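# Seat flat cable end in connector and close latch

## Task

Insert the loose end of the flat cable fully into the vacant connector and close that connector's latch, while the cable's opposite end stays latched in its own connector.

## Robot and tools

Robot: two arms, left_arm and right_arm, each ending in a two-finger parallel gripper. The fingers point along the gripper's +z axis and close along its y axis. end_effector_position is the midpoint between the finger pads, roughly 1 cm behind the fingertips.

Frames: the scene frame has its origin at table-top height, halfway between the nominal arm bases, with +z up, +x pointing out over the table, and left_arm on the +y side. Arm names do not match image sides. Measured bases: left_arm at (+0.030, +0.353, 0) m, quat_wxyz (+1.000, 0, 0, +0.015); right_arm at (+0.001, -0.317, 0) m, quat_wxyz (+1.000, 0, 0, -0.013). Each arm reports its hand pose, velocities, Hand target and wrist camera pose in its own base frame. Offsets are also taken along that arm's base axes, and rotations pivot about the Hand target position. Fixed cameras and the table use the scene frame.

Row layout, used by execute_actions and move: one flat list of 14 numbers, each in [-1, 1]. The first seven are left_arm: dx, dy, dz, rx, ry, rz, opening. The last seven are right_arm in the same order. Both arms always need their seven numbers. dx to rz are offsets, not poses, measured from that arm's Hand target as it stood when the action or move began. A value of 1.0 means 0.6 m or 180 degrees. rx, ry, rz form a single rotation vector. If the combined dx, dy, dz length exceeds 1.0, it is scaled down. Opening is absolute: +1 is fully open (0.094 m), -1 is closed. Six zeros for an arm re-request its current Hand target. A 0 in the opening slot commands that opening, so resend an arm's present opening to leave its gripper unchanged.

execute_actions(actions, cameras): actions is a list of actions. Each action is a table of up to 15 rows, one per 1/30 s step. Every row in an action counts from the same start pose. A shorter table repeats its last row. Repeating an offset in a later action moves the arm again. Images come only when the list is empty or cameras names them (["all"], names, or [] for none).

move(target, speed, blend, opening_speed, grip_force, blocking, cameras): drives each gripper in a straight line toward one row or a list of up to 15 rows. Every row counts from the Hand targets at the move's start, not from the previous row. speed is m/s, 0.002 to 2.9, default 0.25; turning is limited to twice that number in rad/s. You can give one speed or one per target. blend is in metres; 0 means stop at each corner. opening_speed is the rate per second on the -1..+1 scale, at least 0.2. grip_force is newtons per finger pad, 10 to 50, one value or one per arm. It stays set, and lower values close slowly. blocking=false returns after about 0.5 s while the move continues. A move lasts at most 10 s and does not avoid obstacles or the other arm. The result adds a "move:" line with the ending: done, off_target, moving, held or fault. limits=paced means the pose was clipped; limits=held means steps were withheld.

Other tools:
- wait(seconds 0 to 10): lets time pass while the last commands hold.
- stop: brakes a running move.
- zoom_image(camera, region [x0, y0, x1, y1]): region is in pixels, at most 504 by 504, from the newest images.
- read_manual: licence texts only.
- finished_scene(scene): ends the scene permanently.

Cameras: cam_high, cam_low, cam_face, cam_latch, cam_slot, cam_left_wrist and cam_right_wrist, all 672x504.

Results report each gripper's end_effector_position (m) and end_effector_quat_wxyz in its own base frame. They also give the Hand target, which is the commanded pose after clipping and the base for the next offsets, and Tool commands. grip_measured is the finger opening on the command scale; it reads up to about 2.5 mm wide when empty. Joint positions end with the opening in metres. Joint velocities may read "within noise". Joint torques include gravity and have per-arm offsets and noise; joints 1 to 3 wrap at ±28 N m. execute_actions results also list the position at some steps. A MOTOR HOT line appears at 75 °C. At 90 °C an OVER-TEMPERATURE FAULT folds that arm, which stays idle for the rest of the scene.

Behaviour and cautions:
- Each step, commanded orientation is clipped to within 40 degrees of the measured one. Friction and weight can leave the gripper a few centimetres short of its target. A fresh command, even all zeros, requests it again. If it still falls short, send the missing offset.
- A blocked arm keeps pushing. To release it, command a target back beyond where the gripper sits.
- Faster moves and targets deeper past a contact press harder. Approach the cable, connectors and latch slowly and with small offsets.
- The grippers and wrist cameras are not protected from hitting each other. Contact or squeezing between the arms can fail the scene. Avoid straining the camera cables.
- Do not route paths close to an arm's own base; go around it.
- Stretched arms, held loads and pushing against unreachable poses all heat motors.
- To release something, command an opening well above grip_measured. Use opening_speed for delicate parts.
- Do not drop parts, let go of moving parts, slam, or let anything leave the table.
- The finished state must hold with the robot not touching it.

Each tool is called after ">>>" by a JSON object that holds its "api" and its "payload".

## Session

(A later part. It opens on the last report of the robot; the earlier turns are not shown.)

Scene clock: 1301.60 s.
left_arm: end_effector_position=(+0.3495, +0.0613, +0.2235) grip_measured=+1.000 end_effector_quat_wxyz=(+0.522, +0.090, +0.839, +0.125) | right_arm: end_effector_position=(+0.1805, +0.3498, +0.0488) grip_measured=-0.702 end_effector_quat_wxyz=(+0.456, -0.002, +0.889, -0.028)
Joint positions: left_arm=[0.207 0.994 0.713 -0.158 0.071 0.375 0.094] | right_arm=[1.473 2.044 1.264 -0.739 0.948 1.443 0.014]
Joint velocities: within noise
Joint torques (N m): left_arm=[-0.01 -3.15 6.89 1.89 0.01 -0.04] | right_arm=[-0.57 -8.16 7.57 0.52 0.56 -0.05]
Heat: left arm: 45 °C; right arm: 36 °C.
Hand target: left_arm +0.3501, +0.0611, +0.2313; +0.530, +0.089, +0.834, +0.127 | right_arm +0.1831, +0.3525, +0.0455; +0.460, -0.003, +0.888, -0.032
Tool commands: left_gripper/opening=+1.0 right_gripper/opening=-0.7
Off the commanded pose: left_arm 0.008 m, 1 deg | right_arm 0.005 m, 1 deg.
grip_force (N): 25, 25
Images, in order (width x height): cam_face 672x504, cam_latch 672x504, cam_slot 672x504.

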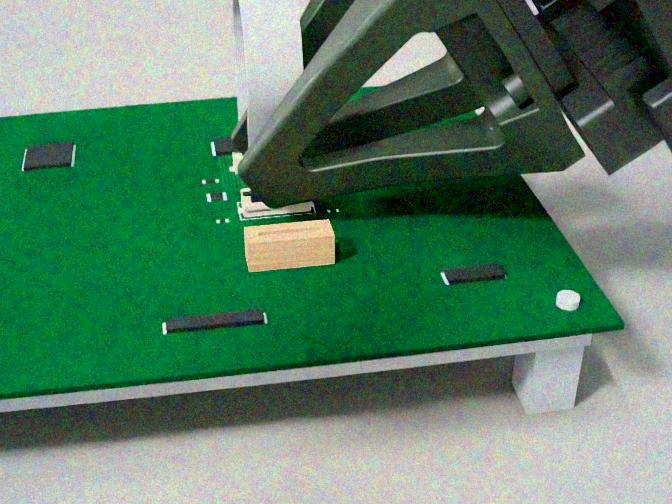

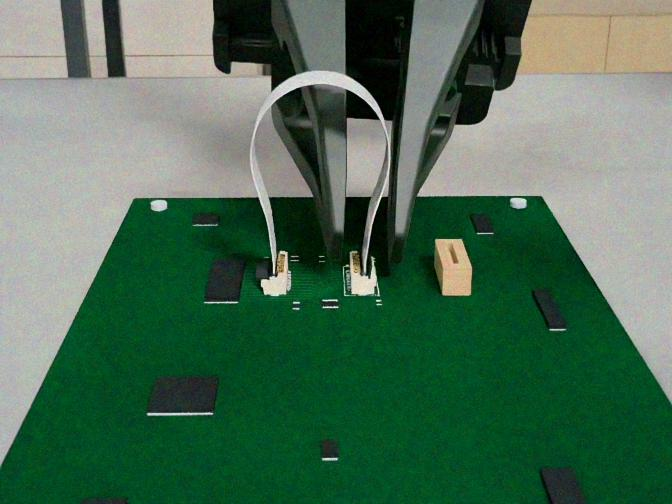

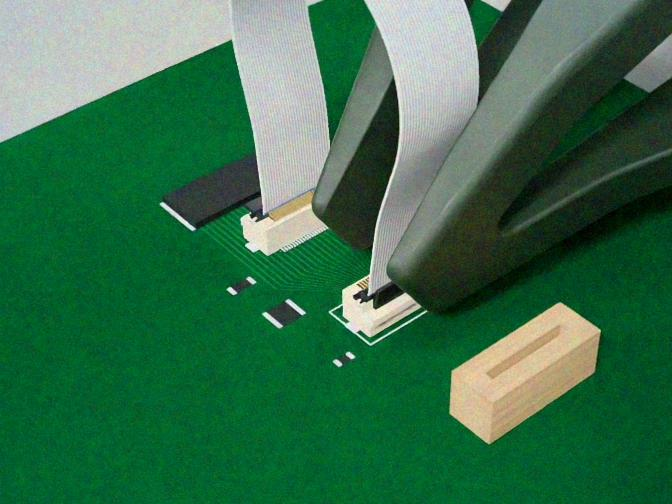

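>>> {"api": "move", "payload": {"target": [0,0,0,0,0,0,1,0,0.0067,0,0,0,0,-0.7], "speed": 0.02, "cameras": ["cam_latch","cam_slot"]}}

>>> {"api": "zoom_image", "payload": {"camera": "cam_latch", "region": [320, 210, 420, 310]}}

Scene clock: 1321.30 s.
left_arm: end_effector_position=(+0.3495, +0.0613, +0.2235) grip_measured=+1.000 end_effector_quat_wxyz=(+0.522, +0.090, +0.839, +0.125) | right_arm: end_effector_position=(+0.1806, +0.3514, +0.0462) grip_measured=-0.702 end_effector_quat_wxyz=(+0.456, -0.003, +0.890, -0.030)
Joint positions: left_arm=[0.207 0.994 0.713 -0.158 0.071 0.375 0.094] | right_arm=[1.473 2.057 1.273 -0.739 0.948 1.443 0.014]
Joint torques (N m): left_arm=[-0.03 -3.14 6.89 1.89 0.02 -0.04] | right_arm=[-0.36 -8.38 8.87 0.48 0.53 -0.04]
Heat: left arm: 45 °C; right arm: 36 °C.
Hand target: left_arm +0.3501, +0.0611, +0.2313; +0.530, +0.089, +0.834, +0.127 | right_arm +0.1831, +0.3565, +0.0454; +0.460, -0.003, +0.888, -0.032
Off the commanded pose: left_arm 0.008 m, 1 deg | right_arm 0.006 m, 1 deg.
grip_force (N): 25, 25
move: done
Images, in order (width x height): cam_latch 672x504, cam_slot 672x504.

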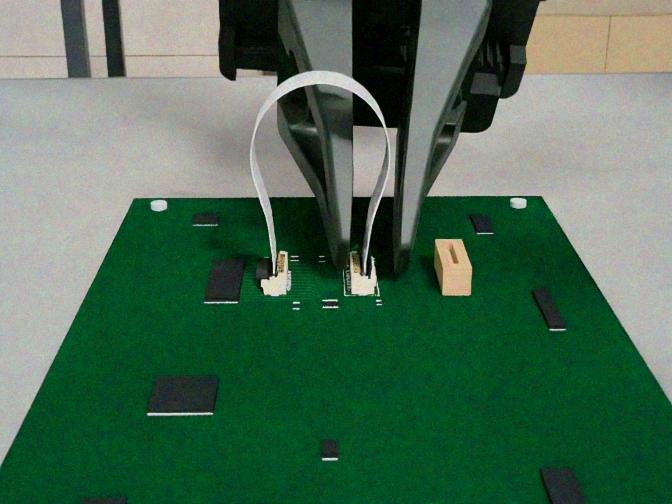

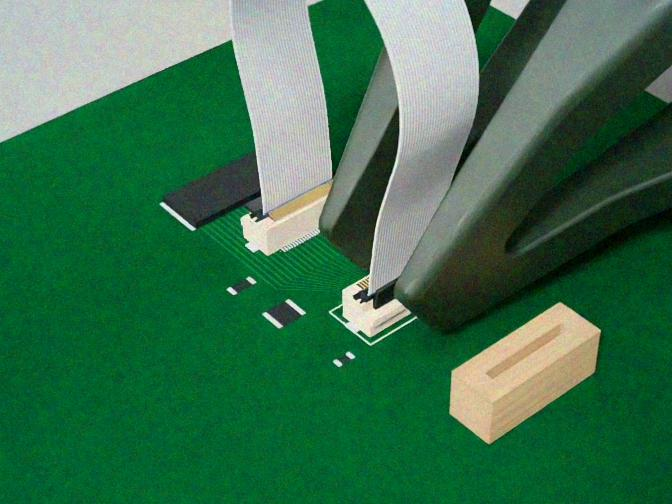

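Scaled by 5.040 from the camera's 672x504 image, which has a finer 960x720 frame.

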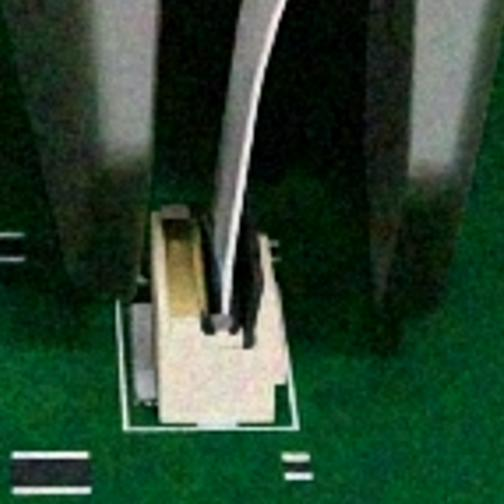

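>>> {"api": "move", "payload": {"target": [0,0,0,0,0,0,1,0,-0.002,0.017,0.0095,-0.0007,0,-0.7], "speed": 0.04, "cameras": []}}

Scene clock: 1332.00 s.
left_arm: end_effector_position=(+0.3495, +0.0613, +0.2235) grip_measured=+1.000 end_effector_quat_wxyz=(+0.522, +0.090, +0.839, +0.125) | right_arm: end_effector_position=(+0.1806, +0.3514, +0.0462) grip_measured=-0.702 end_effector_quat_wxyz=(+0.456, -0.003, +0.890, -0.030)
Joint positions: left_arm=[0.207 0.994 0.713 -0.158 0.071 0.375 0.094] | right_arm=[1.473 2.057 1.273 -0.739 0.948 1.443 0.014]
Joint torques (N m): left_arm=[-0.01 -3.15 6.89 1.89 0.02 -0.04] | right_arm=[-0.27 -11.95 7.32 0.52 0.58 -0.04]
Heat: left arm: 45 °C; right arm: 36 °C.
Hand target: left_arm +0.3501, +0.0611, +0.2313; +0.530, +0.089, +0.834, +0.127 | right_arm +0.1831, +0.3553, +0.0556; +0.461, +0.004, +0.887, -0.019
Off the commanded pose: left_arm 0.008 m, 1 deg | right_arm 0.010 m, 2 deg.
grip_force (N): 25, 25
move: done
No camera images: "cameras" was empty.

>>> {"api": "move", "payload": {"target": [0,0,0,0,0,0,1,0,0.0005,0.005,0.0026,-0.0002,0,-0.7], "speed": 0.03, "cameras": []}}

Scene clock: 1336.37 s.
left_arm: end_effector_position=(+0.3495, +0.0613, +0.2235) grip_measured=+1.000 end_effector_quat_wxyz=(+0.522, +0.090, +0.839, +0.125) | right_arm: end_effector_position=(+0.1806, +0.3514, +0.0462) grip_measured=-0.702 end_effector_quat_wxyz=(+0.456, -0.003, +0.890, -0.030)
Joint positions: left_arm=[0.207 0.994 0.713 -0.158 0.071 0.375 0.094] | right_arm=[1.473 2.057 1.273 -0.739 0.948 1.443 0.014]
Joint torques (N m): left_arm=[-0.01 -3.14 6.89 1.89 0.02 -0.04] | right_arm=[-0.23 -12.83 7.12 0.52 0.55 -0.03]
Heat: left arm: 45 °C; right arm: 36 °C.
Hand target: left_arm +0.3501, +0.0611, +0.2313; +0.530, +0.089, +0.834, +0.127 | right_arm +0.1831, +0.3556, +0.0586; +0.461, +0.006, +0.887, -0.016
Off the commanded pose: left_arm 0.008 m, 1 deg | right_arm 0.013 m, 2 deg.
grip_force (N): 25, 25
move: off_target (right_arm)
No camera images: "cameras" was empty.

>>> {"api": "move", "payload": {"target": [0,0,0,0,0,0,1,0,0.0005,0.004,0.002,-0.0002,0,-0.7], "speed": 0.03, "cameras": ["cam_latch","cam_slot"]}}

>>> {"api": "zoom_image", "payload": {"camera": "cam_latch", "region": [320, 210, 420, 310]}}

Scene clock: 1341.00 s.
left_arm: end_effector_position=(+0.3495, +0.0613, +0.2235) grip_measured=+1.000 end_effector_quat_wxyz=(+0.522, +0.090, +0.839, +0.125) | right_arm: end_effector_position=(+0.1806, +0.3519, +0.0485) grip_measured=-0.702 end_effector_quat_wxyz=(+0.456, -0.001, +0.890, -0.027)
Joint positions: left_arm=[0.207 0.994 0.713 -0.158 0.071 0.375 0.094] | right_arm=[1.473 2.05 1.273 -0.739 0.948 1.443 0.014]
Joint torques (N m): left_arm=[-0.02 -3.14 6.9 1.89 0.02 -0.04] | right_arm=[-0.24 -12.89 7.04 0.54 0.52 -0.05]
Heat: left arm: 45 °C; right arm: 36 °C.
Hand target: left_arm +0.3501, +0.0611, +0.2313; +0.530, +0.089, +0.834, +0.127 | right_arm +0.1831, +0.3559, +0.0610; +0.461, +0.008, +0.887, -0.013
Off the commanded pose: left_arm 0.008 m, 1 deg | right_arm 0.013 m, 2 deg.
grip_force (N): 25, 25
move: off_target (right_arm)
Images, in order (width x height): cam_latch 672x504, cam_slot 672x504.

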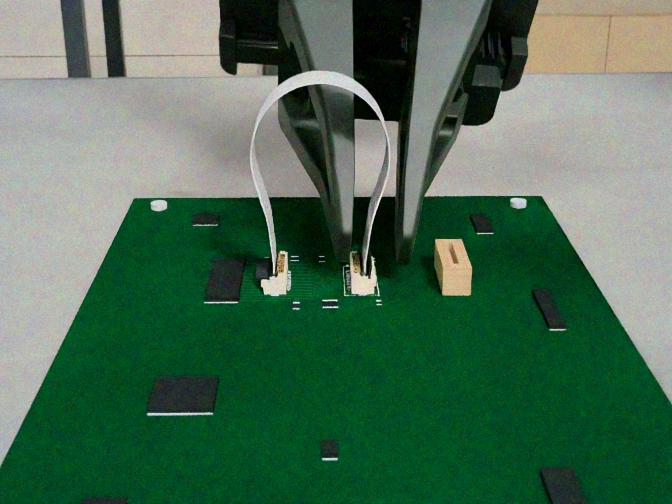

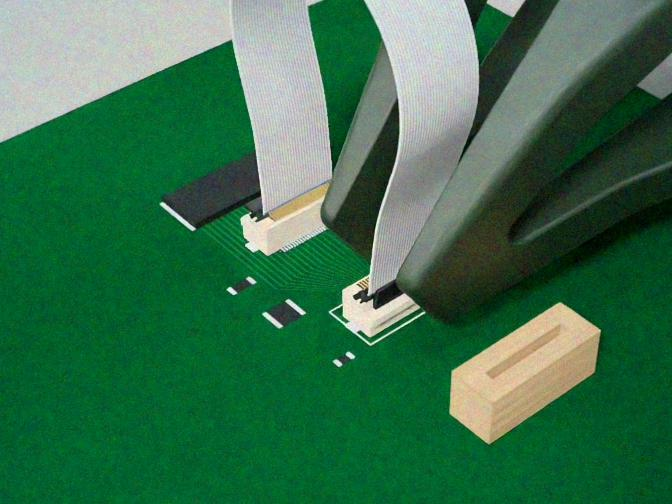

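Scaled by 5.040 from the camera's 672x504 image, which has a finer 960x720 frame.

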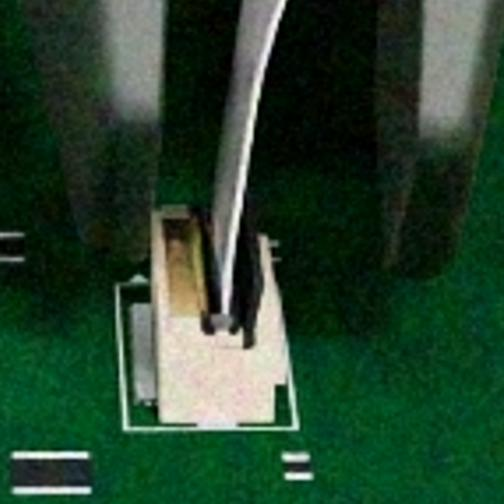

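>>> {"api": "move", "payload": {"target": [0,0,0,0,0,0,1,0,0.0083,0,0.0091,-0.0006,0,-0.7], "speed": 0.02, "cameras": ["cam_latch","cam_slot"]}}

>>> {"api": "zoom_image", "payload": {"camera": "cam_latch", "region": [320, 210, 420, 310]}}

Scene clock: 1364.63 s.
left_arm: end_effector_position=(+0.3495, +0.0613, +0.2235) grip_measured=+1.000 end_effector_quat_wxyz=(+0.522, +0.090, +0.839, +0.125) | right_arm: end_effector_position=(+0.1810, +0.3559, +0.0487) grip_measured=-0.702 end_effector_quat_wxyz=(+0.457, +0.004, +0.889, -0.017)
Joint positions: left_arm=[0.207 0.994 0.713 -0.158 0.071 0.375 0.094] | right_arm=[1.473 2.05 1.273 -0.716 0.947 1.443 0.014]
Joint torques (N m): left_arm=[-0.01 -3.12 6.9 1.89 0.02 -0.04] | right_arm=[-0.17 -12.81 7.27 0.62 0.55 0]
Heat: left arm: 45 °C; right arm: 37 °C.
Hand target: left_arm +0.3501, +0.0611, +0.2313; +0.530, +0.089, +0.834, +0.127 | right_arm +0.1831, +0.3609, +0.0610; +0.462, +0.014, +0.887, +0.000
Off the commanded pose: left_arm 0.008 m, 1 deg | right_arm 0.013 m, 2 deg.
grip_force (N): 25, 25
move: off_target (right_arm)
Images, in order (width x height): cam_latch 672x504, cam_slot 672x504.

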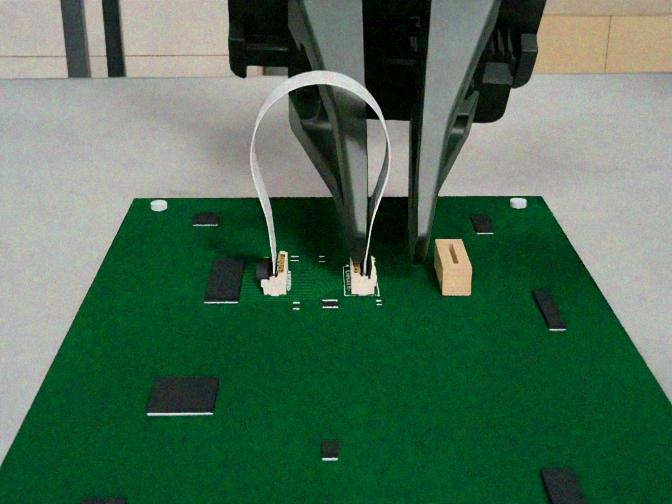

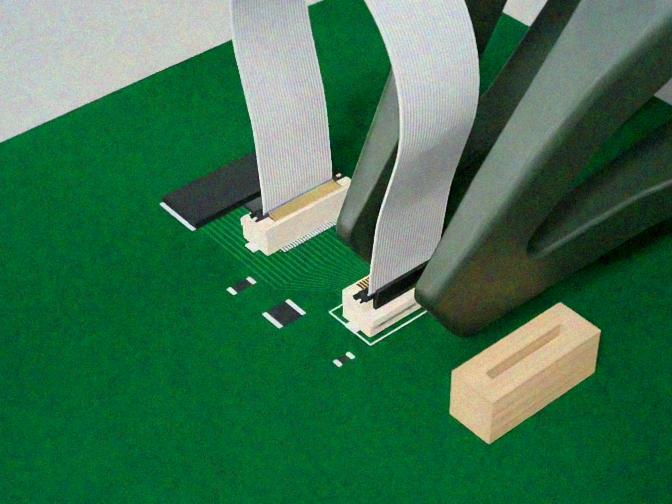

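Scaled by 5.040 from the camera's 672x504 image, which has a finer 960x720 frame.

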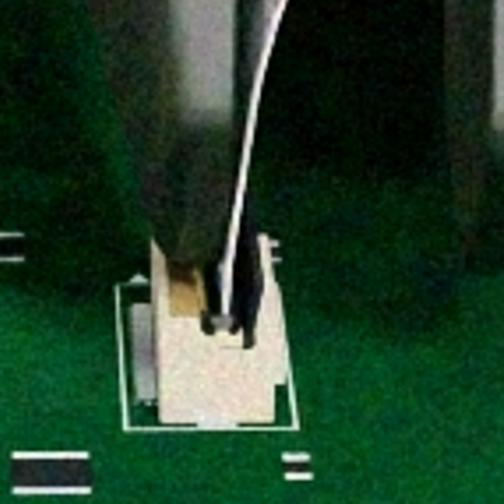

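>>> {"api": "move", "payload": {"target": [0,0,0,0,0,0,1,0,0.006,0,0.0066,-0.0005,0,-0.7], "speed": 0.02, "cameras": ["cam_latch","cam_slot"]}}

>>> {"api": "zoom_image", "payload": {"camera": "cam_latch", "region": [320, 210, 420, 310]}}

>>> {"api": "zoom_image", "payload": {"camera": "cam_slot", "region": [310, 180, 500, 350]}}

Scene clock: 1376.27 s.
left_arm: end_effector_position=(+0.3495, +0.0613, +0.2235) grip_measured=+1.000 end_effector_quat_wxyz=(+0.522, +0.090, +0.839, +0.125) | right_arm: end_effector_position=(+0.1810, +0.3562, +0.0488) grip_measured=-0.702 end_effector_quat_wxyz=(+0.457, +0.004, +0.889, -0.016)
Joint positions: left_arm=[0.207 0.994 0.713 -0.158 0.071 0.375 0.094] | right_arm=[1.473 2.05 1.273 -0.714 0.947 1.443 0.014]
Joint torques (N m): left_arm=[-0.01 -3.14 6.89 1.89 0.02 -0.04] | right_arm=[-0.21 -12.66 7.25 0.82 0.53 0.01]
Heat: left arm: 45 °C; right arm: 37 °C.
Hand target: left_arm +0.3501, +0.0611, +0.2313; +0.530, +0.089, +0.834, +0.127 | right_arm +0.1831, +0.3645, +0.0610; +0.462, +0.019, +0.887, +0.009
Off the commanded pose: left_arm 0.008 m, 1 deg | right_arm 0.015 m, 3 deg.
grip_force (N): 25, 25
move: off_target (right_arm)
Images, in order (width x height): cam_latch 672x504, cam_slot 672x504.

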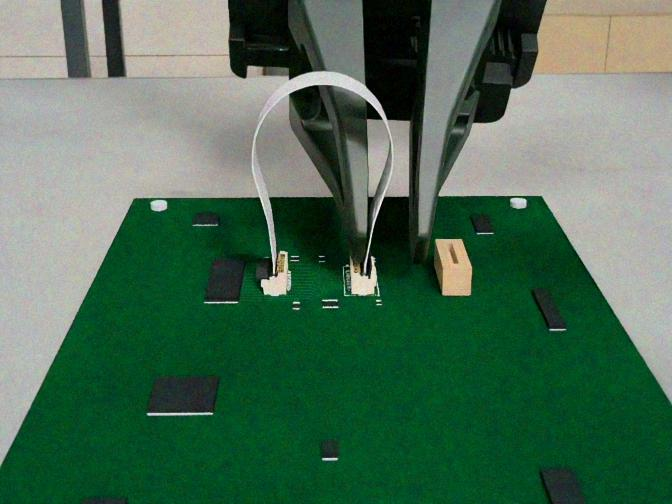

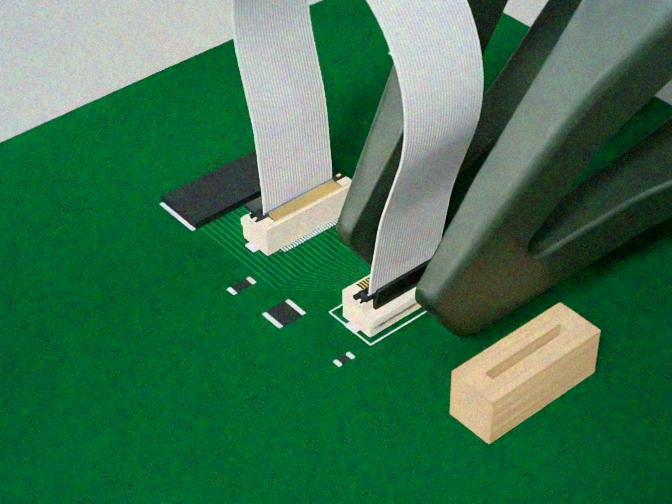

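Scaled by 5.040 from the camera's 672x504 image, which has a finer 960x720 frame.

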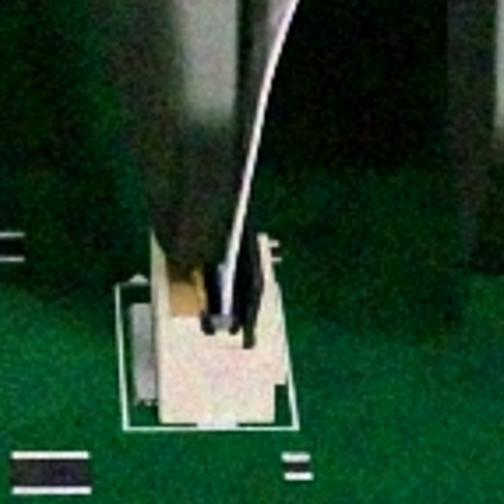

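Scaled by 2.653 from the camera's 672x504 image, which has a finer 960x720 frame.

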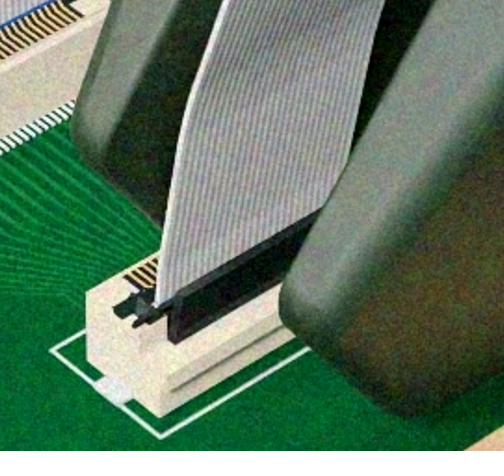

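>>> {"api": "move", "payload": {"target": [0,0,0,0,0,0,1,0,0.006,0,0.0066,-0.0005,0,-0.7], "speed": 0.02, "cameras": ["cam_latch","cam_slot"]}}

>>> {"api": "zoom_image", "payload": {"camera": "cam_latch", "region": [320, 210, 420, 310]}}

>>> {"api": "zoom_image", "payload": {"camera": "cam_slot", "region": [310, 180, 500, 350]}}

Scene clock: 1386.27 s.
left_arm: end_effector_position=(+0.3495, +0.0613, +0.2235) grip_measured=+1.000 end_effector_quat_wxyz=(+0.522, +0.090, +0.839, +0.125) | right_arm: end_effector_position=(+0.1810, +0.3565, +0.0488) grip_measured=-0.701 end_effector_quat_wxyz=(+0.457, +0.005, +0.889, -0.016)
Joint positions: left_arm=[0.207 0.994 0.713 -0.158 0.071 0.375 0.094] | right_arm=[1.473 2.05 1.273 -0.713 0.947 1.443 0.014]
Joint torques (N m): left_arm=[-0.02 -3.15 6.9 1.89 0.02 -0.04] | right_arm=[-0.12 -12.82 7.15 1.01 0.54 0.03]
Heat: left arm: 45 °C; right arm: 37 °C.
Hand target: left_arm +0.3501, +0.0611, +0.2313; +0.530, +0.089, +0.834, +0.127 | right_arm +0.1831, +0.3680, +0.0610; +0.463, +0.024, +0.886, +0.018
Off the commanded pose: left_arm 0.008 m, 1 deg | right_arm 0.017 m, 5 deg.
grip_force (N): 25, 25
move: off_target (right_arm)
Images, in order (width x height): cam_latch 672x504, cam_slot 672x504.

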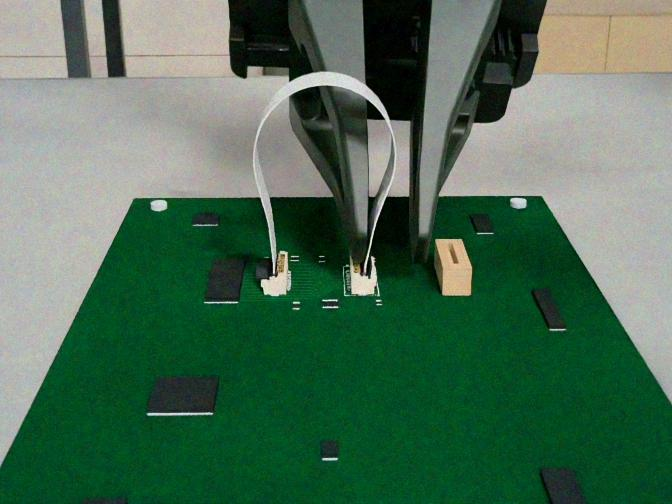

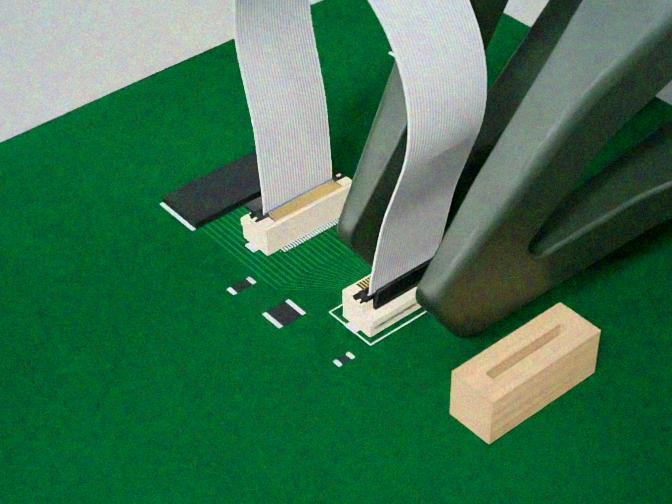

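Scaled by 5.040 from the camera's 672x504 image, which has a finer 960x720 frame.

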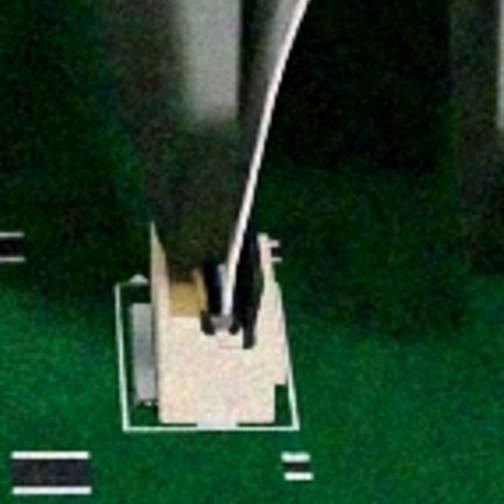

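Scaled by 2.653 from the camera's 672x504 image, which has a finer 960x720 frame.

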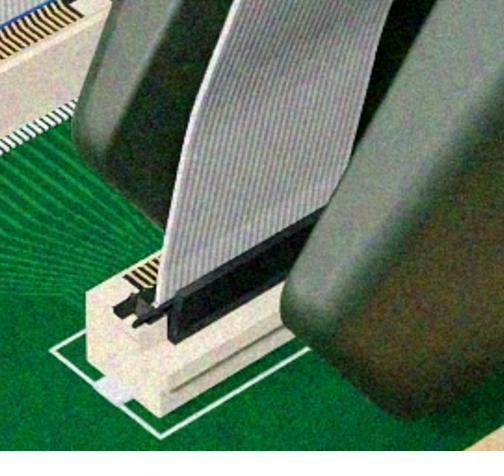

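>>> {"api": "move", "payload": {"target": [0,0,0,0,0,0,1,0,0.011,0,0.0121,-0.0009,0,-0.7], "speed": 0.02, "cameras": ["cam_latch","cam_slot"]}}

>>> {"api": "zoom_image", "payload": {"camera": "cam_latch", "region": [320, 210, 420, 310]}}

>>> {"api": "zoom_image", "payload": {"camera": "cam_slot", "region": [310, 180, 500, 350]}}

Scene clock: 1413.27 s.
left_arm: end_effector_position=(+0.3495, +0.0613, +0.2235) grip_measured=+1.000 end_effector_quat_wxyz=(+0.522, +0.090, +0.839, +0.125) | right_arm: end_effector_position=(+0.1811, +0.3569, +0.0488) grip_measured=-0.701 end_effector_quat_wxyz=(+0.457, +0.005, +0.889, -0.015)
Joint positions: left_arm=[0.207 0.994 0.713 -0.158 0.071 0.375 0.094] | right_arm=[1.473 2.05 1.273 -0.711 0.947 1.443 0.014]
Joint torques (N m): left_arm=[-0.02 -3.11 6.89 1.89 0.02 -0.04] | right_arm=[0.05 -12.55 7.51 1.33 0.52 0.1]
Heat: left arm: 45 °C; right arm: 37 °C.
Hand target: left_arm +0.3501, +0.0611, +0.2313; +0.530, +0.089, +0.834, +0.127 | right_arm +0.1831, +0.3746, +0.0610; +0.463, +0.032, +0.885, +0.035
Off the commanded pose: left_arm 0.008 m, 1 deg | right_arm 0.022 m, 7 deg.
grip_force (N): 25, 25
move: off_target (right_arm)
Images, in order (width x height): cam_latch 672x504, cam_slot 672x504.

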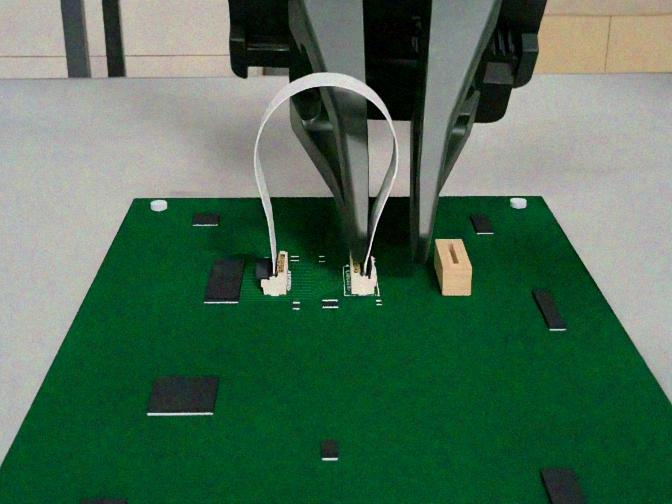

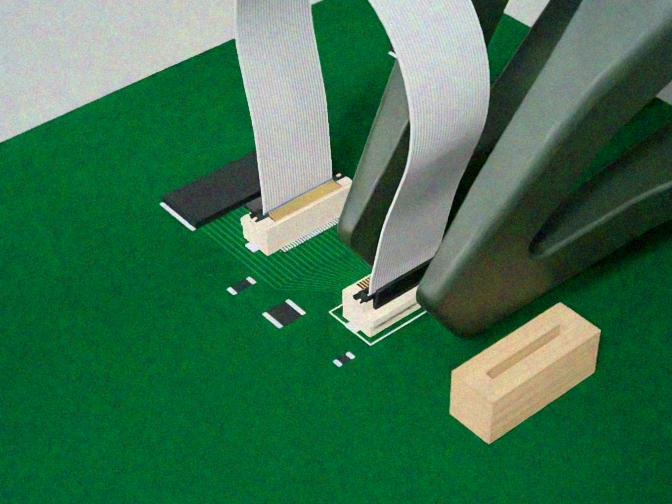

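Scaled by 5.040 from the camera's 672x504 image, which has a finer 960x720 frame.

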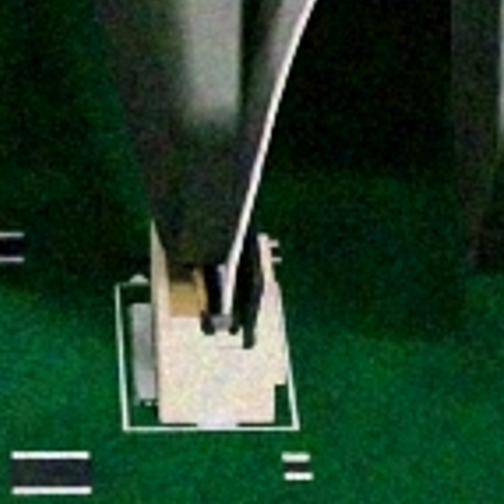

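Scaled by 2.653 from the camera's 672x504 image, which has a finer 960x720 frame.

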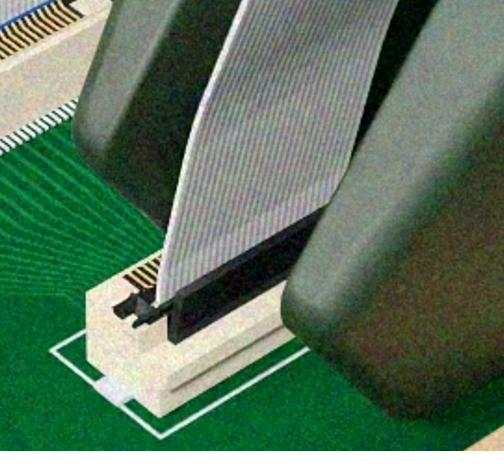

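>>> {"api": "zoom_image", "payload": {"camera": "cam_latch", "region": [340, 245, 390, 295]}}

>>> {"api": "zoom_image", "payload": {"camera": "cam_latch", "region": [250, 245, 300, 295]}}

>>> {"api": "zoom_image", "payload": {"camera": "cam_slot", "region": [335, 250, 435, 340]}}

>>> {"api": "zoom_image", "payload": {"camera": "cam_slot", "region": [230, 160, 360, 270]}}

Scaled by 10.080 from the camera's 672x504 image, which has a finer 960x720 frame.

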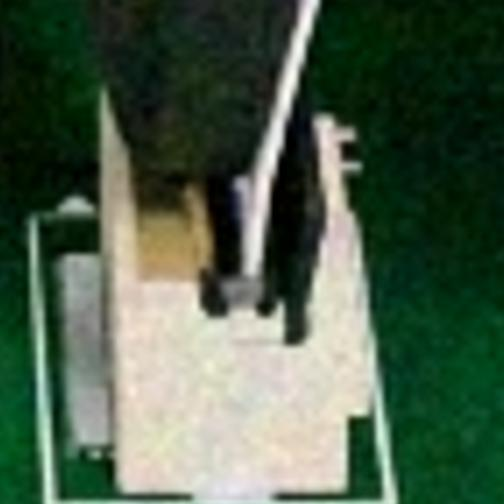

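Scaled by 10.080 from the camera's 672x504 image, which has a finer 960x720 frame.

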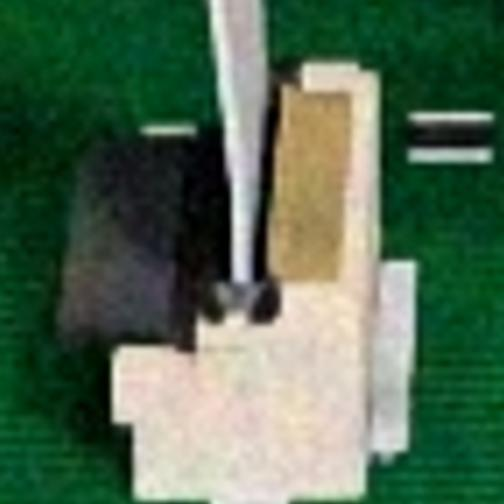

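Scaled by 5.040 from the camera's 672x504 image, which has a finer 960x720 frame.

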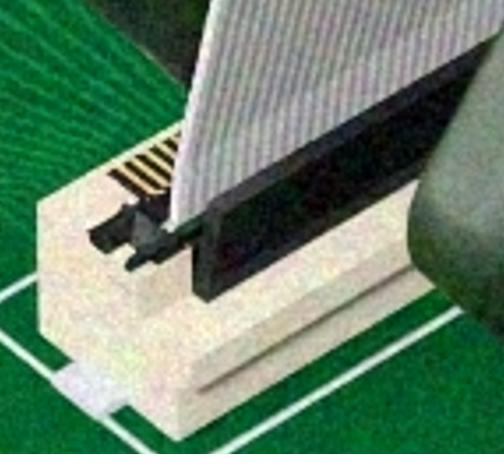

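Scaled by 3.877 from the camera's 672x504 image, which has a finer 960x720 frame.

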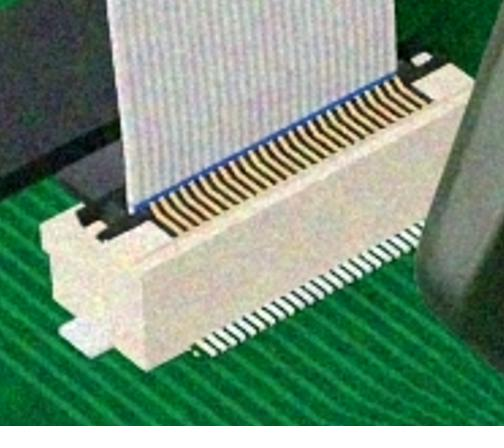

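>>> {"api": "move", "payload": {"target": [0,0,0,0,0,0,1,0,0.011,0,0.0121,-0.0009,0,-0.7], "speed": 0.02, "cameras": ["cam_latch","cam_slot"]}}

>>> {"api": "zoom_image", "payload": {"camera": "cam_latch", "region": [340, 235, 390, 285]}}

>>> {"api": "zoom_image", "payload": {"camera": "cam_slot", "region": [335, 250, 435, 340]}}

Scene clock: 1469.00 s.
left_arm: end_effector_position=(+0.3495, +0.0613, +0.2235) grip_measured=+1.000 end_effector_quat_wxyz=(+0.522, +0.090, +0.839, +0.125) | right_arm: end_effector_position=(+0.1811, +0.3572, +0.0488) grip_measured=-0.701 end_effector_quat_wxyz=(+0.457, +0.009, +0.889, -0.012)
Joint positions: left_arm=[0.207 0.994 0.713 -0.158 0.071 0.375 0.094] | right_arm=[1.473 2.05 1.273 -0.709 0.947 1.449 0.014]
Joint torques (N m): left_arm=[0.02 -3.15 6.9 1.89 0.01 -0.04] | right_arm=[0.2 -12.33 7.45 1.65 0.48 0.07]
Heat: left arm: 45 °C; right arm: 38 °C.
Hand target: left_arm +0.3501, +0.0611, +0.2313; +0.530, +0.089, +0.834, +0.127 | right_arm +0.1831, +0.3813, +0.0610; +0.464, +0.041, +0.883, +0.052
Off the commanded pose: left_arm 0.008 m, 1 deg | right_arm 0.027 m, 8 deg.
grip_force (N): 25, 25
move: off_target (right_arm)
Images, in order (width x height): cam_latch 672x504, cam_slot 672x504.

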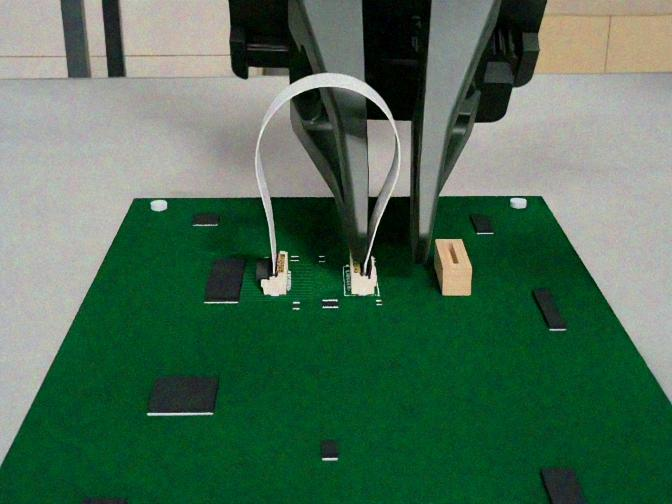

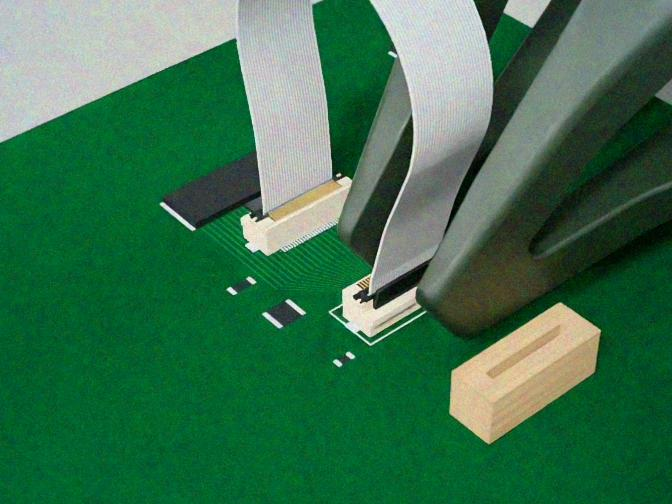

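Scaled by 10.080 from the camera's 672x504 image, which has a finer 960x720 frame.

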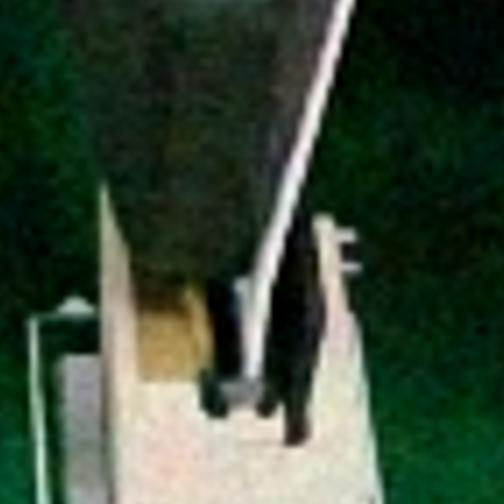

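Scaled by 5.040 from the camera's 672x504 image, which has a finer 960x720 frame.

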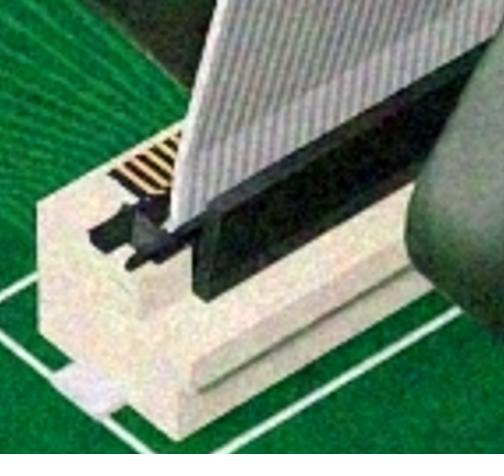

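>>> {"api": "move", "payload": {"target": [0,0,0,0,0,0,1,0,-0.037,0,-0.0407,0.003,0,-0.7], "speed": 0.04, "cameras": []}}

>>> {"api": "move", "payload": {"target": [0,0,0,0,0,0,1,0,0.0004,0.003,0.0017,-0.0001,0,-0.7], "speed": 0.03, "cameras": ["cam_latch"]}}

>>> {"api": "zoom_image", "payload": {"camera": "cam_latch", "region": [340, 235, 390, 285]}}

Scene clock: 1506.47 s.
left_arm: end_effector_position=(+0.3495, +0.0613, +0.2235) grip_measured=+1.000 end_effector_quat_wxyz=(+0.522, +0.090, +0.839, +0.125) | right_arm: end_effector_position=(+0.1810, +0.3561, +0.0488) grip_measured=-0.701 end_effector_quat_wxyz=(+0.457, +0.006, +0.889, -0.016)
Joint positions: left_arm=[0.207 0.994 0.713 -0.158 0.071 0.375 0.094] | right_arm=[1.473 2.05 1.273 -0.715 0.947 1.446 0.014]
Joint torques (N m): left_arm=[-0.01 -3.14 6.89 1.89 0.01 -0.04] | right_arm=[-0.36 -12.71 7.13 0.51 0.56 -0.01]
Heat: left arm: 45 °C; right arm: 38 °C.
Hand target: left_arm +0.3501, +0.0611, +0.2313; +0.530, +0.089, +0.834, +0.127 | right_arm +0.1831, +0.3590, +0.0610; +0.461, +0.012, +0.887, -0.005
Off the commanded pose: left_arm 0.008 m, 1 deg | right_arm 0.013 m, 2 deg.
grip_force (N): 25, 25
move: off_target (right_arm)
No camera images: "cameras" was empty.

Scene clock: 1507.17 s.
left_arm: end_effector_position=(+0.3495, +0.0613, +0.2235) grip_measured=+1.000 end_effector_quat_wxyz=(+0.522, +0.090, +0.839, +0.125) | right_arm: end_effector_position=(+0.1806, +0.3564, +0.0489) grip_measured=-0.701 end_effector_quat_wxyz=(+0.455, +0.006, +0.890, -0.015)
Joint positions: left_arm=[0.207 0.994 0.713 -0.158 0.071 0.375 0.094] | right_arm=[1.473 2.048 1.273 -0.715 0.944 1.445 0.014]
Joint torques (N m): left_arm=[-0.01 -3.12 6.89 1.89 0.02 -0.04] | right_arm=[-0.24 -13.15 7.08 0.51 0.58 -0.05]
Heat: left arm: 45 °C; right arm: 38 °C.
Hand target: left_arm +0.3501, +0.0611, +0.2313; +0.530, +0.089, +0.834, +0.127 | right_arm +0.1831, +0.3593, +0.0628; +0.462, +0.013, +0.887, -0.002
Off the commanded pose: left_arm 0.008 m, 1 deg | right_arm 0.014 m, 2 deg.
grip_force (N): 25, 25
move: off_target (right_arm)
Images, in order (width x height): cam_latch 672x504.

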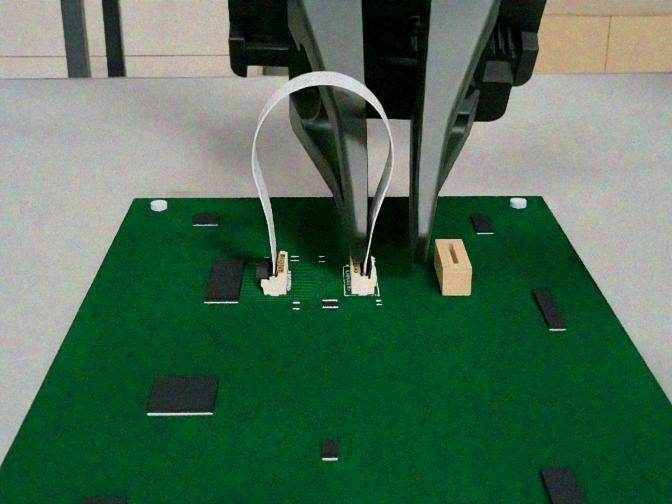

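Scaled by 10.080 from the camera's 672x504 image, which has a finer 960x720 frame.

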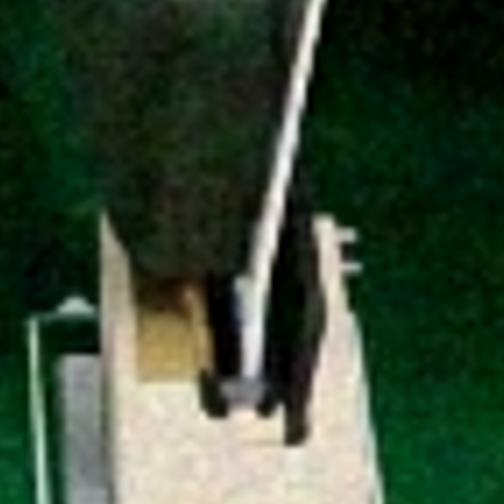

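>>> {"api": "move", "payload": {"target": [0,0,0,0,0,0,1,0,0,0.003,0.0016,-0.0001,0,-0.7], "speed": 0.03, "cameras": ["cam_latch"]}}

>>> {"api": "zoom_image", "payload": {"camera": "cam_latch", "region": [340, 235, 390, 285]}}

Scene clock: 1513.40 s.
left_arm: end_effector_position=(+0.3495, +0.0613, +0.2235) grip_measured=+1.000 end_effector_quat_wxyz=(+0.522, +0.090, +0.839, +0.125) | right_arm: end_effector_position=(+0.1805, +0.3570, +0.0517) grip_measured=-0.701 end_effector_quat_wxyz=(+0.455, +0.008, +0.890, -0.011)
Joint positions: left_arm=[0.207 0.994 0.713 -0.158 0.071 0.375 0.094] | right_arm=[1.473 2.04 1.273 -0.715 0.942 1.445 0.014]
Joint torques (N m): left_arm=[0.01 -3.15 6.9 1.89 0.02 -0.04] | right_arm=[-0.12 -12.88 7.01 0.49 0.55 -0.06]
Heat: left arm: 45 °C; right arm: 39 °C.
Hand target: left_arm +0.3501, +0.0611, +0.2313; +0.530, +0.089, +0.834, +0.127 | right_arm +0.1831, +0.3593, +0.0646; +0.462, +0.014, +0.887, +0.000
Off the commanded pose: left_arm 0.008 m, 1 deg | right_arm 0.013 m, 2 deg.
grip_force (N): 25, 25
move: off_target (right_arm)
Images, in order (width x height): cam_latch 672x504.

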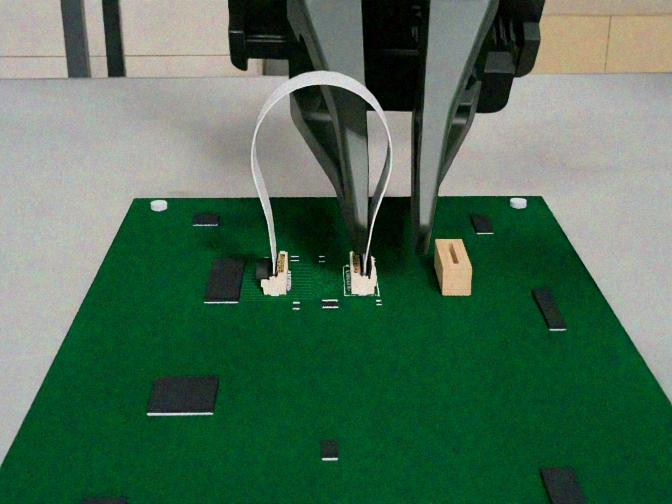

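Scaled by 10.080 from the camera's 672x504 image, which has a finer 960x720 frame.

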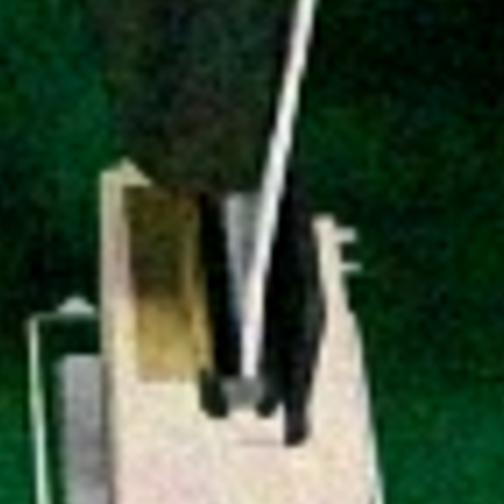

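>>> {"api": "move", "payload": {"target": [0,0,0,0,0,0,1,0,-0.0036,-0.0215,-0.0133,0.0009,0,-0.7], "speed": 0.05, "cameras": []}}

>>> {"api": "move", "payload": {"target": [0,0,0,0,0,0,1,0,-0.0005,-0.0025,-0.0013,0.0001,0,-0.7], "speed": 0.02, "cameras": []}}

Scene clock: 1531.43 s.
left_arm: end_effector_position=(+0.3495, +0.0613, +0.2235) grip_measured=+1.000 end_effector_quat_wxyz=(+0.522, +0.090, +0.839, +0.125) | right_arm: end_effector_position=(+0.1805, +0.3570, +0.0517) grip_measured=-0.701 end_effector_quat_wxyz=(+0.455, +0.007, +0.890, -0.011)
Joint positions: left_arm=[0.207 0.994 0.713 -0.158 0.071 0.375 0.094] | right_arm=[1.473 2.04 1.273 -0.715 0.942 1.444 0.014]
Joint torques (N m): left_arm=[-0.01 -3.15 6.89 1.89 0.02 -0.04] | right_arm=[-0.4 -9.16 7.47 0.48 0.57 -0.08]
Heat: left arm: 45 °C; right arm: 38 °C.
Hand target: left_arm +0.3501, +0.0611, +0.2313; +0.530, +0.089, +0.834, +0.127 | right_arm +0.1831, +0.3571, +0.0517; +0.461, +0.004, +0.887, -0.019
Off the commanded pose: left_arm 0.008 m, 1 deg | right_arm 0.003 m, 1 deg.
grip_force (N): 25, 25
move: done
No camera images: "cameras" was empty.

Scene clock: 1532.13 s.
left_arm: end_effector_position=(+0.3495, +0.0613, +0.2235) grip_measured=+1.000 end_effector_quat_wxyz=(+0.522, +0.090, +0.839, +0.125) | right_arm: end_effector_position=(+0.1805, +0.3570, +0.0517) grip_measured=-0.701 end_effector_quat_wxyz=(+0.455, +0.007, +0.890, -0.011)
Joint positions: left_arm=[0.207 0.994 0.713 -0.158 0.071 0.375 0.094] | right_arm=[1.473 2.04 1.273 -0.715 0.942 1.444 0.014]
Joint torques (N m): left_arm=[-0.01 -3.14 6.9 1.89 0.02 -0.04] | right_arm=[-0.27 -8.84 7.32 0.47 0.59 -0.05]
Heat: left arm: 45 °C; right arm: 38 °C.
Hand target: left_arm +0.3501, +0.0611, +0.2313; +0.530, +0.089, +0.834, +0.127 | right_arm +0.1831, +0.3568, +0.0502; +0.460, +0.004, +0.887, -0.020
Off the commanded pose: left_arm 0.008 m, 1 deg | right_arm 0.003 m, 1 deg.
grip_force (N): 25, 25
move: done
No camera images: "cameras" was empty.

>>> {"api": "move", "payload": {"target": [0,0,0,0,0,0,1,0,-0.0006,-0.004,-0.0022,0.0001,0,-0.7], "speed": 0.02, "cameras": []}}

Scene clock: 1537.73 s.
left_arm: end_effector_position=(+0.3495, +0.0613, +0.2235) grip_measured=+1.000 end_effector_quat_wxyz=(+0.522, +0.090, +0.839, +0.125) | right_arm: end_effector_position=(+0.1805, +0.3570, +0.0517) grip_measured=-0.701 end_effector_quat_wxyz=(+0.455, +0.007, +0.890, -0.011)
Joint positions: left_arm=[0.207 0.994 0.713 -0.158 0.071 0.375 0.094] | right_arm=[1.473 2.04 1.273 -0.715 0.942 1.443 0.014]
Joint torques (N m): left_arm=[-0.02 -3.14 6.89 1.89 0.02 -0.05] | right_arm=[-0.38 -8.14 7.43 0.41 0.62 -0.06]
Heat: left arm: 45 °C; right arm: 38 °C.
Hand target: left_arm +0.3501, +0.0611, +0.2313; +0.530, +0.089, +0.834, +0.127 | right_arm +0.1831, +0.3565, +0.0478; +0.460, +0.002, +0.887, -0.024
Off the commanded pose: left_arm 0.008 m, 1 deg | right_arm 0.005 m, 2 deg.
grip_force (N): 25, 25
move: done
No camera images: "cameras" was empty.

>>> {"api": "move", "payload": {"target": [0,0,0,0,0,0,1,0,-0.0002,-0.0015,-0.0008,0.0001,0,-0.7], "speed": 0.02, "cameras": ["cam_latch"]}}

>>> {"api": "zoom_image", "payload": {"camera": "cam_latch", "region": [340, 235, 390, 285]}}

Scene clock: 1543.73 s.
left_arm: end_effector_position=(+0.3495, +0.0613, +0.2235) grip_measured=+1.000 end_effector_quat_wxyz=(+0.522, +0.090, +0.839, +0.125) | right_arm: end_effector_position=(+0.1804, +0.3567, +0.0499) grip_measured=-0.701 end_effector_quat_wxyz=(+0.455, +0.006, +0.891, -0.014)
Joint positions: left_arm=[0.207 0.994 0.713 -0.158 0.071 0.375 0.094] | right_arm=[1.473 2.045 1.273 -0.715 0.942 1.443 0.014]
Joint torques (N m): left_arm=[-0.01 -3.12 6.89 1.89 0.02 -0.04] | right_arm=[-0.23 -8.36 7.38 0.46 0.57 -0.06]
Heat: left arm: 45 °C; right arm: 38 °C.
Hand target: left_arm +0.3501, +0.0611, +0.2313; +0.530, +0.089, +0.834, +0.127 | right_arm +0.1831, +0.3563, +0.0469; +0.460, +0.001, +0.887, -0.025
Off the commanded pose: left_arm 0.008 m, 1 deg | right_arm 0.004 m, 2 deg.
grip_force (N): 25, 25
move: done
Images, in order (width x height): cam_latch 672x504.

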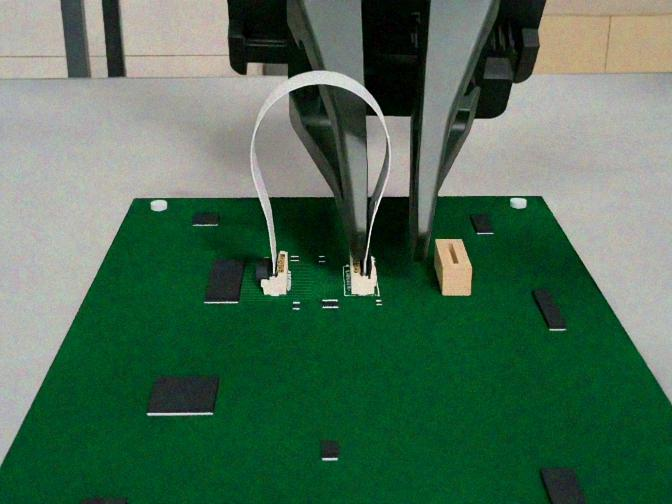

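Scaled by 10.080 from the camera's 672x504 image, which has a finer 960x720 frame.

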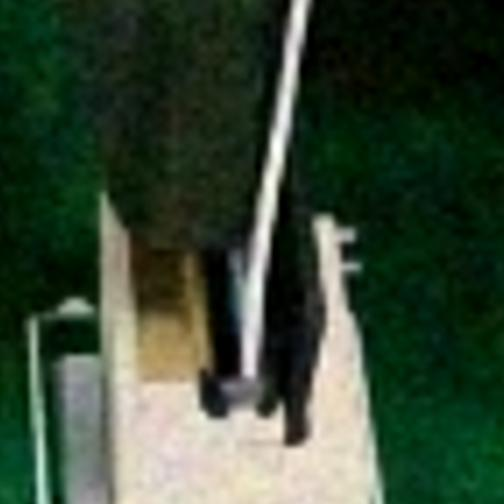

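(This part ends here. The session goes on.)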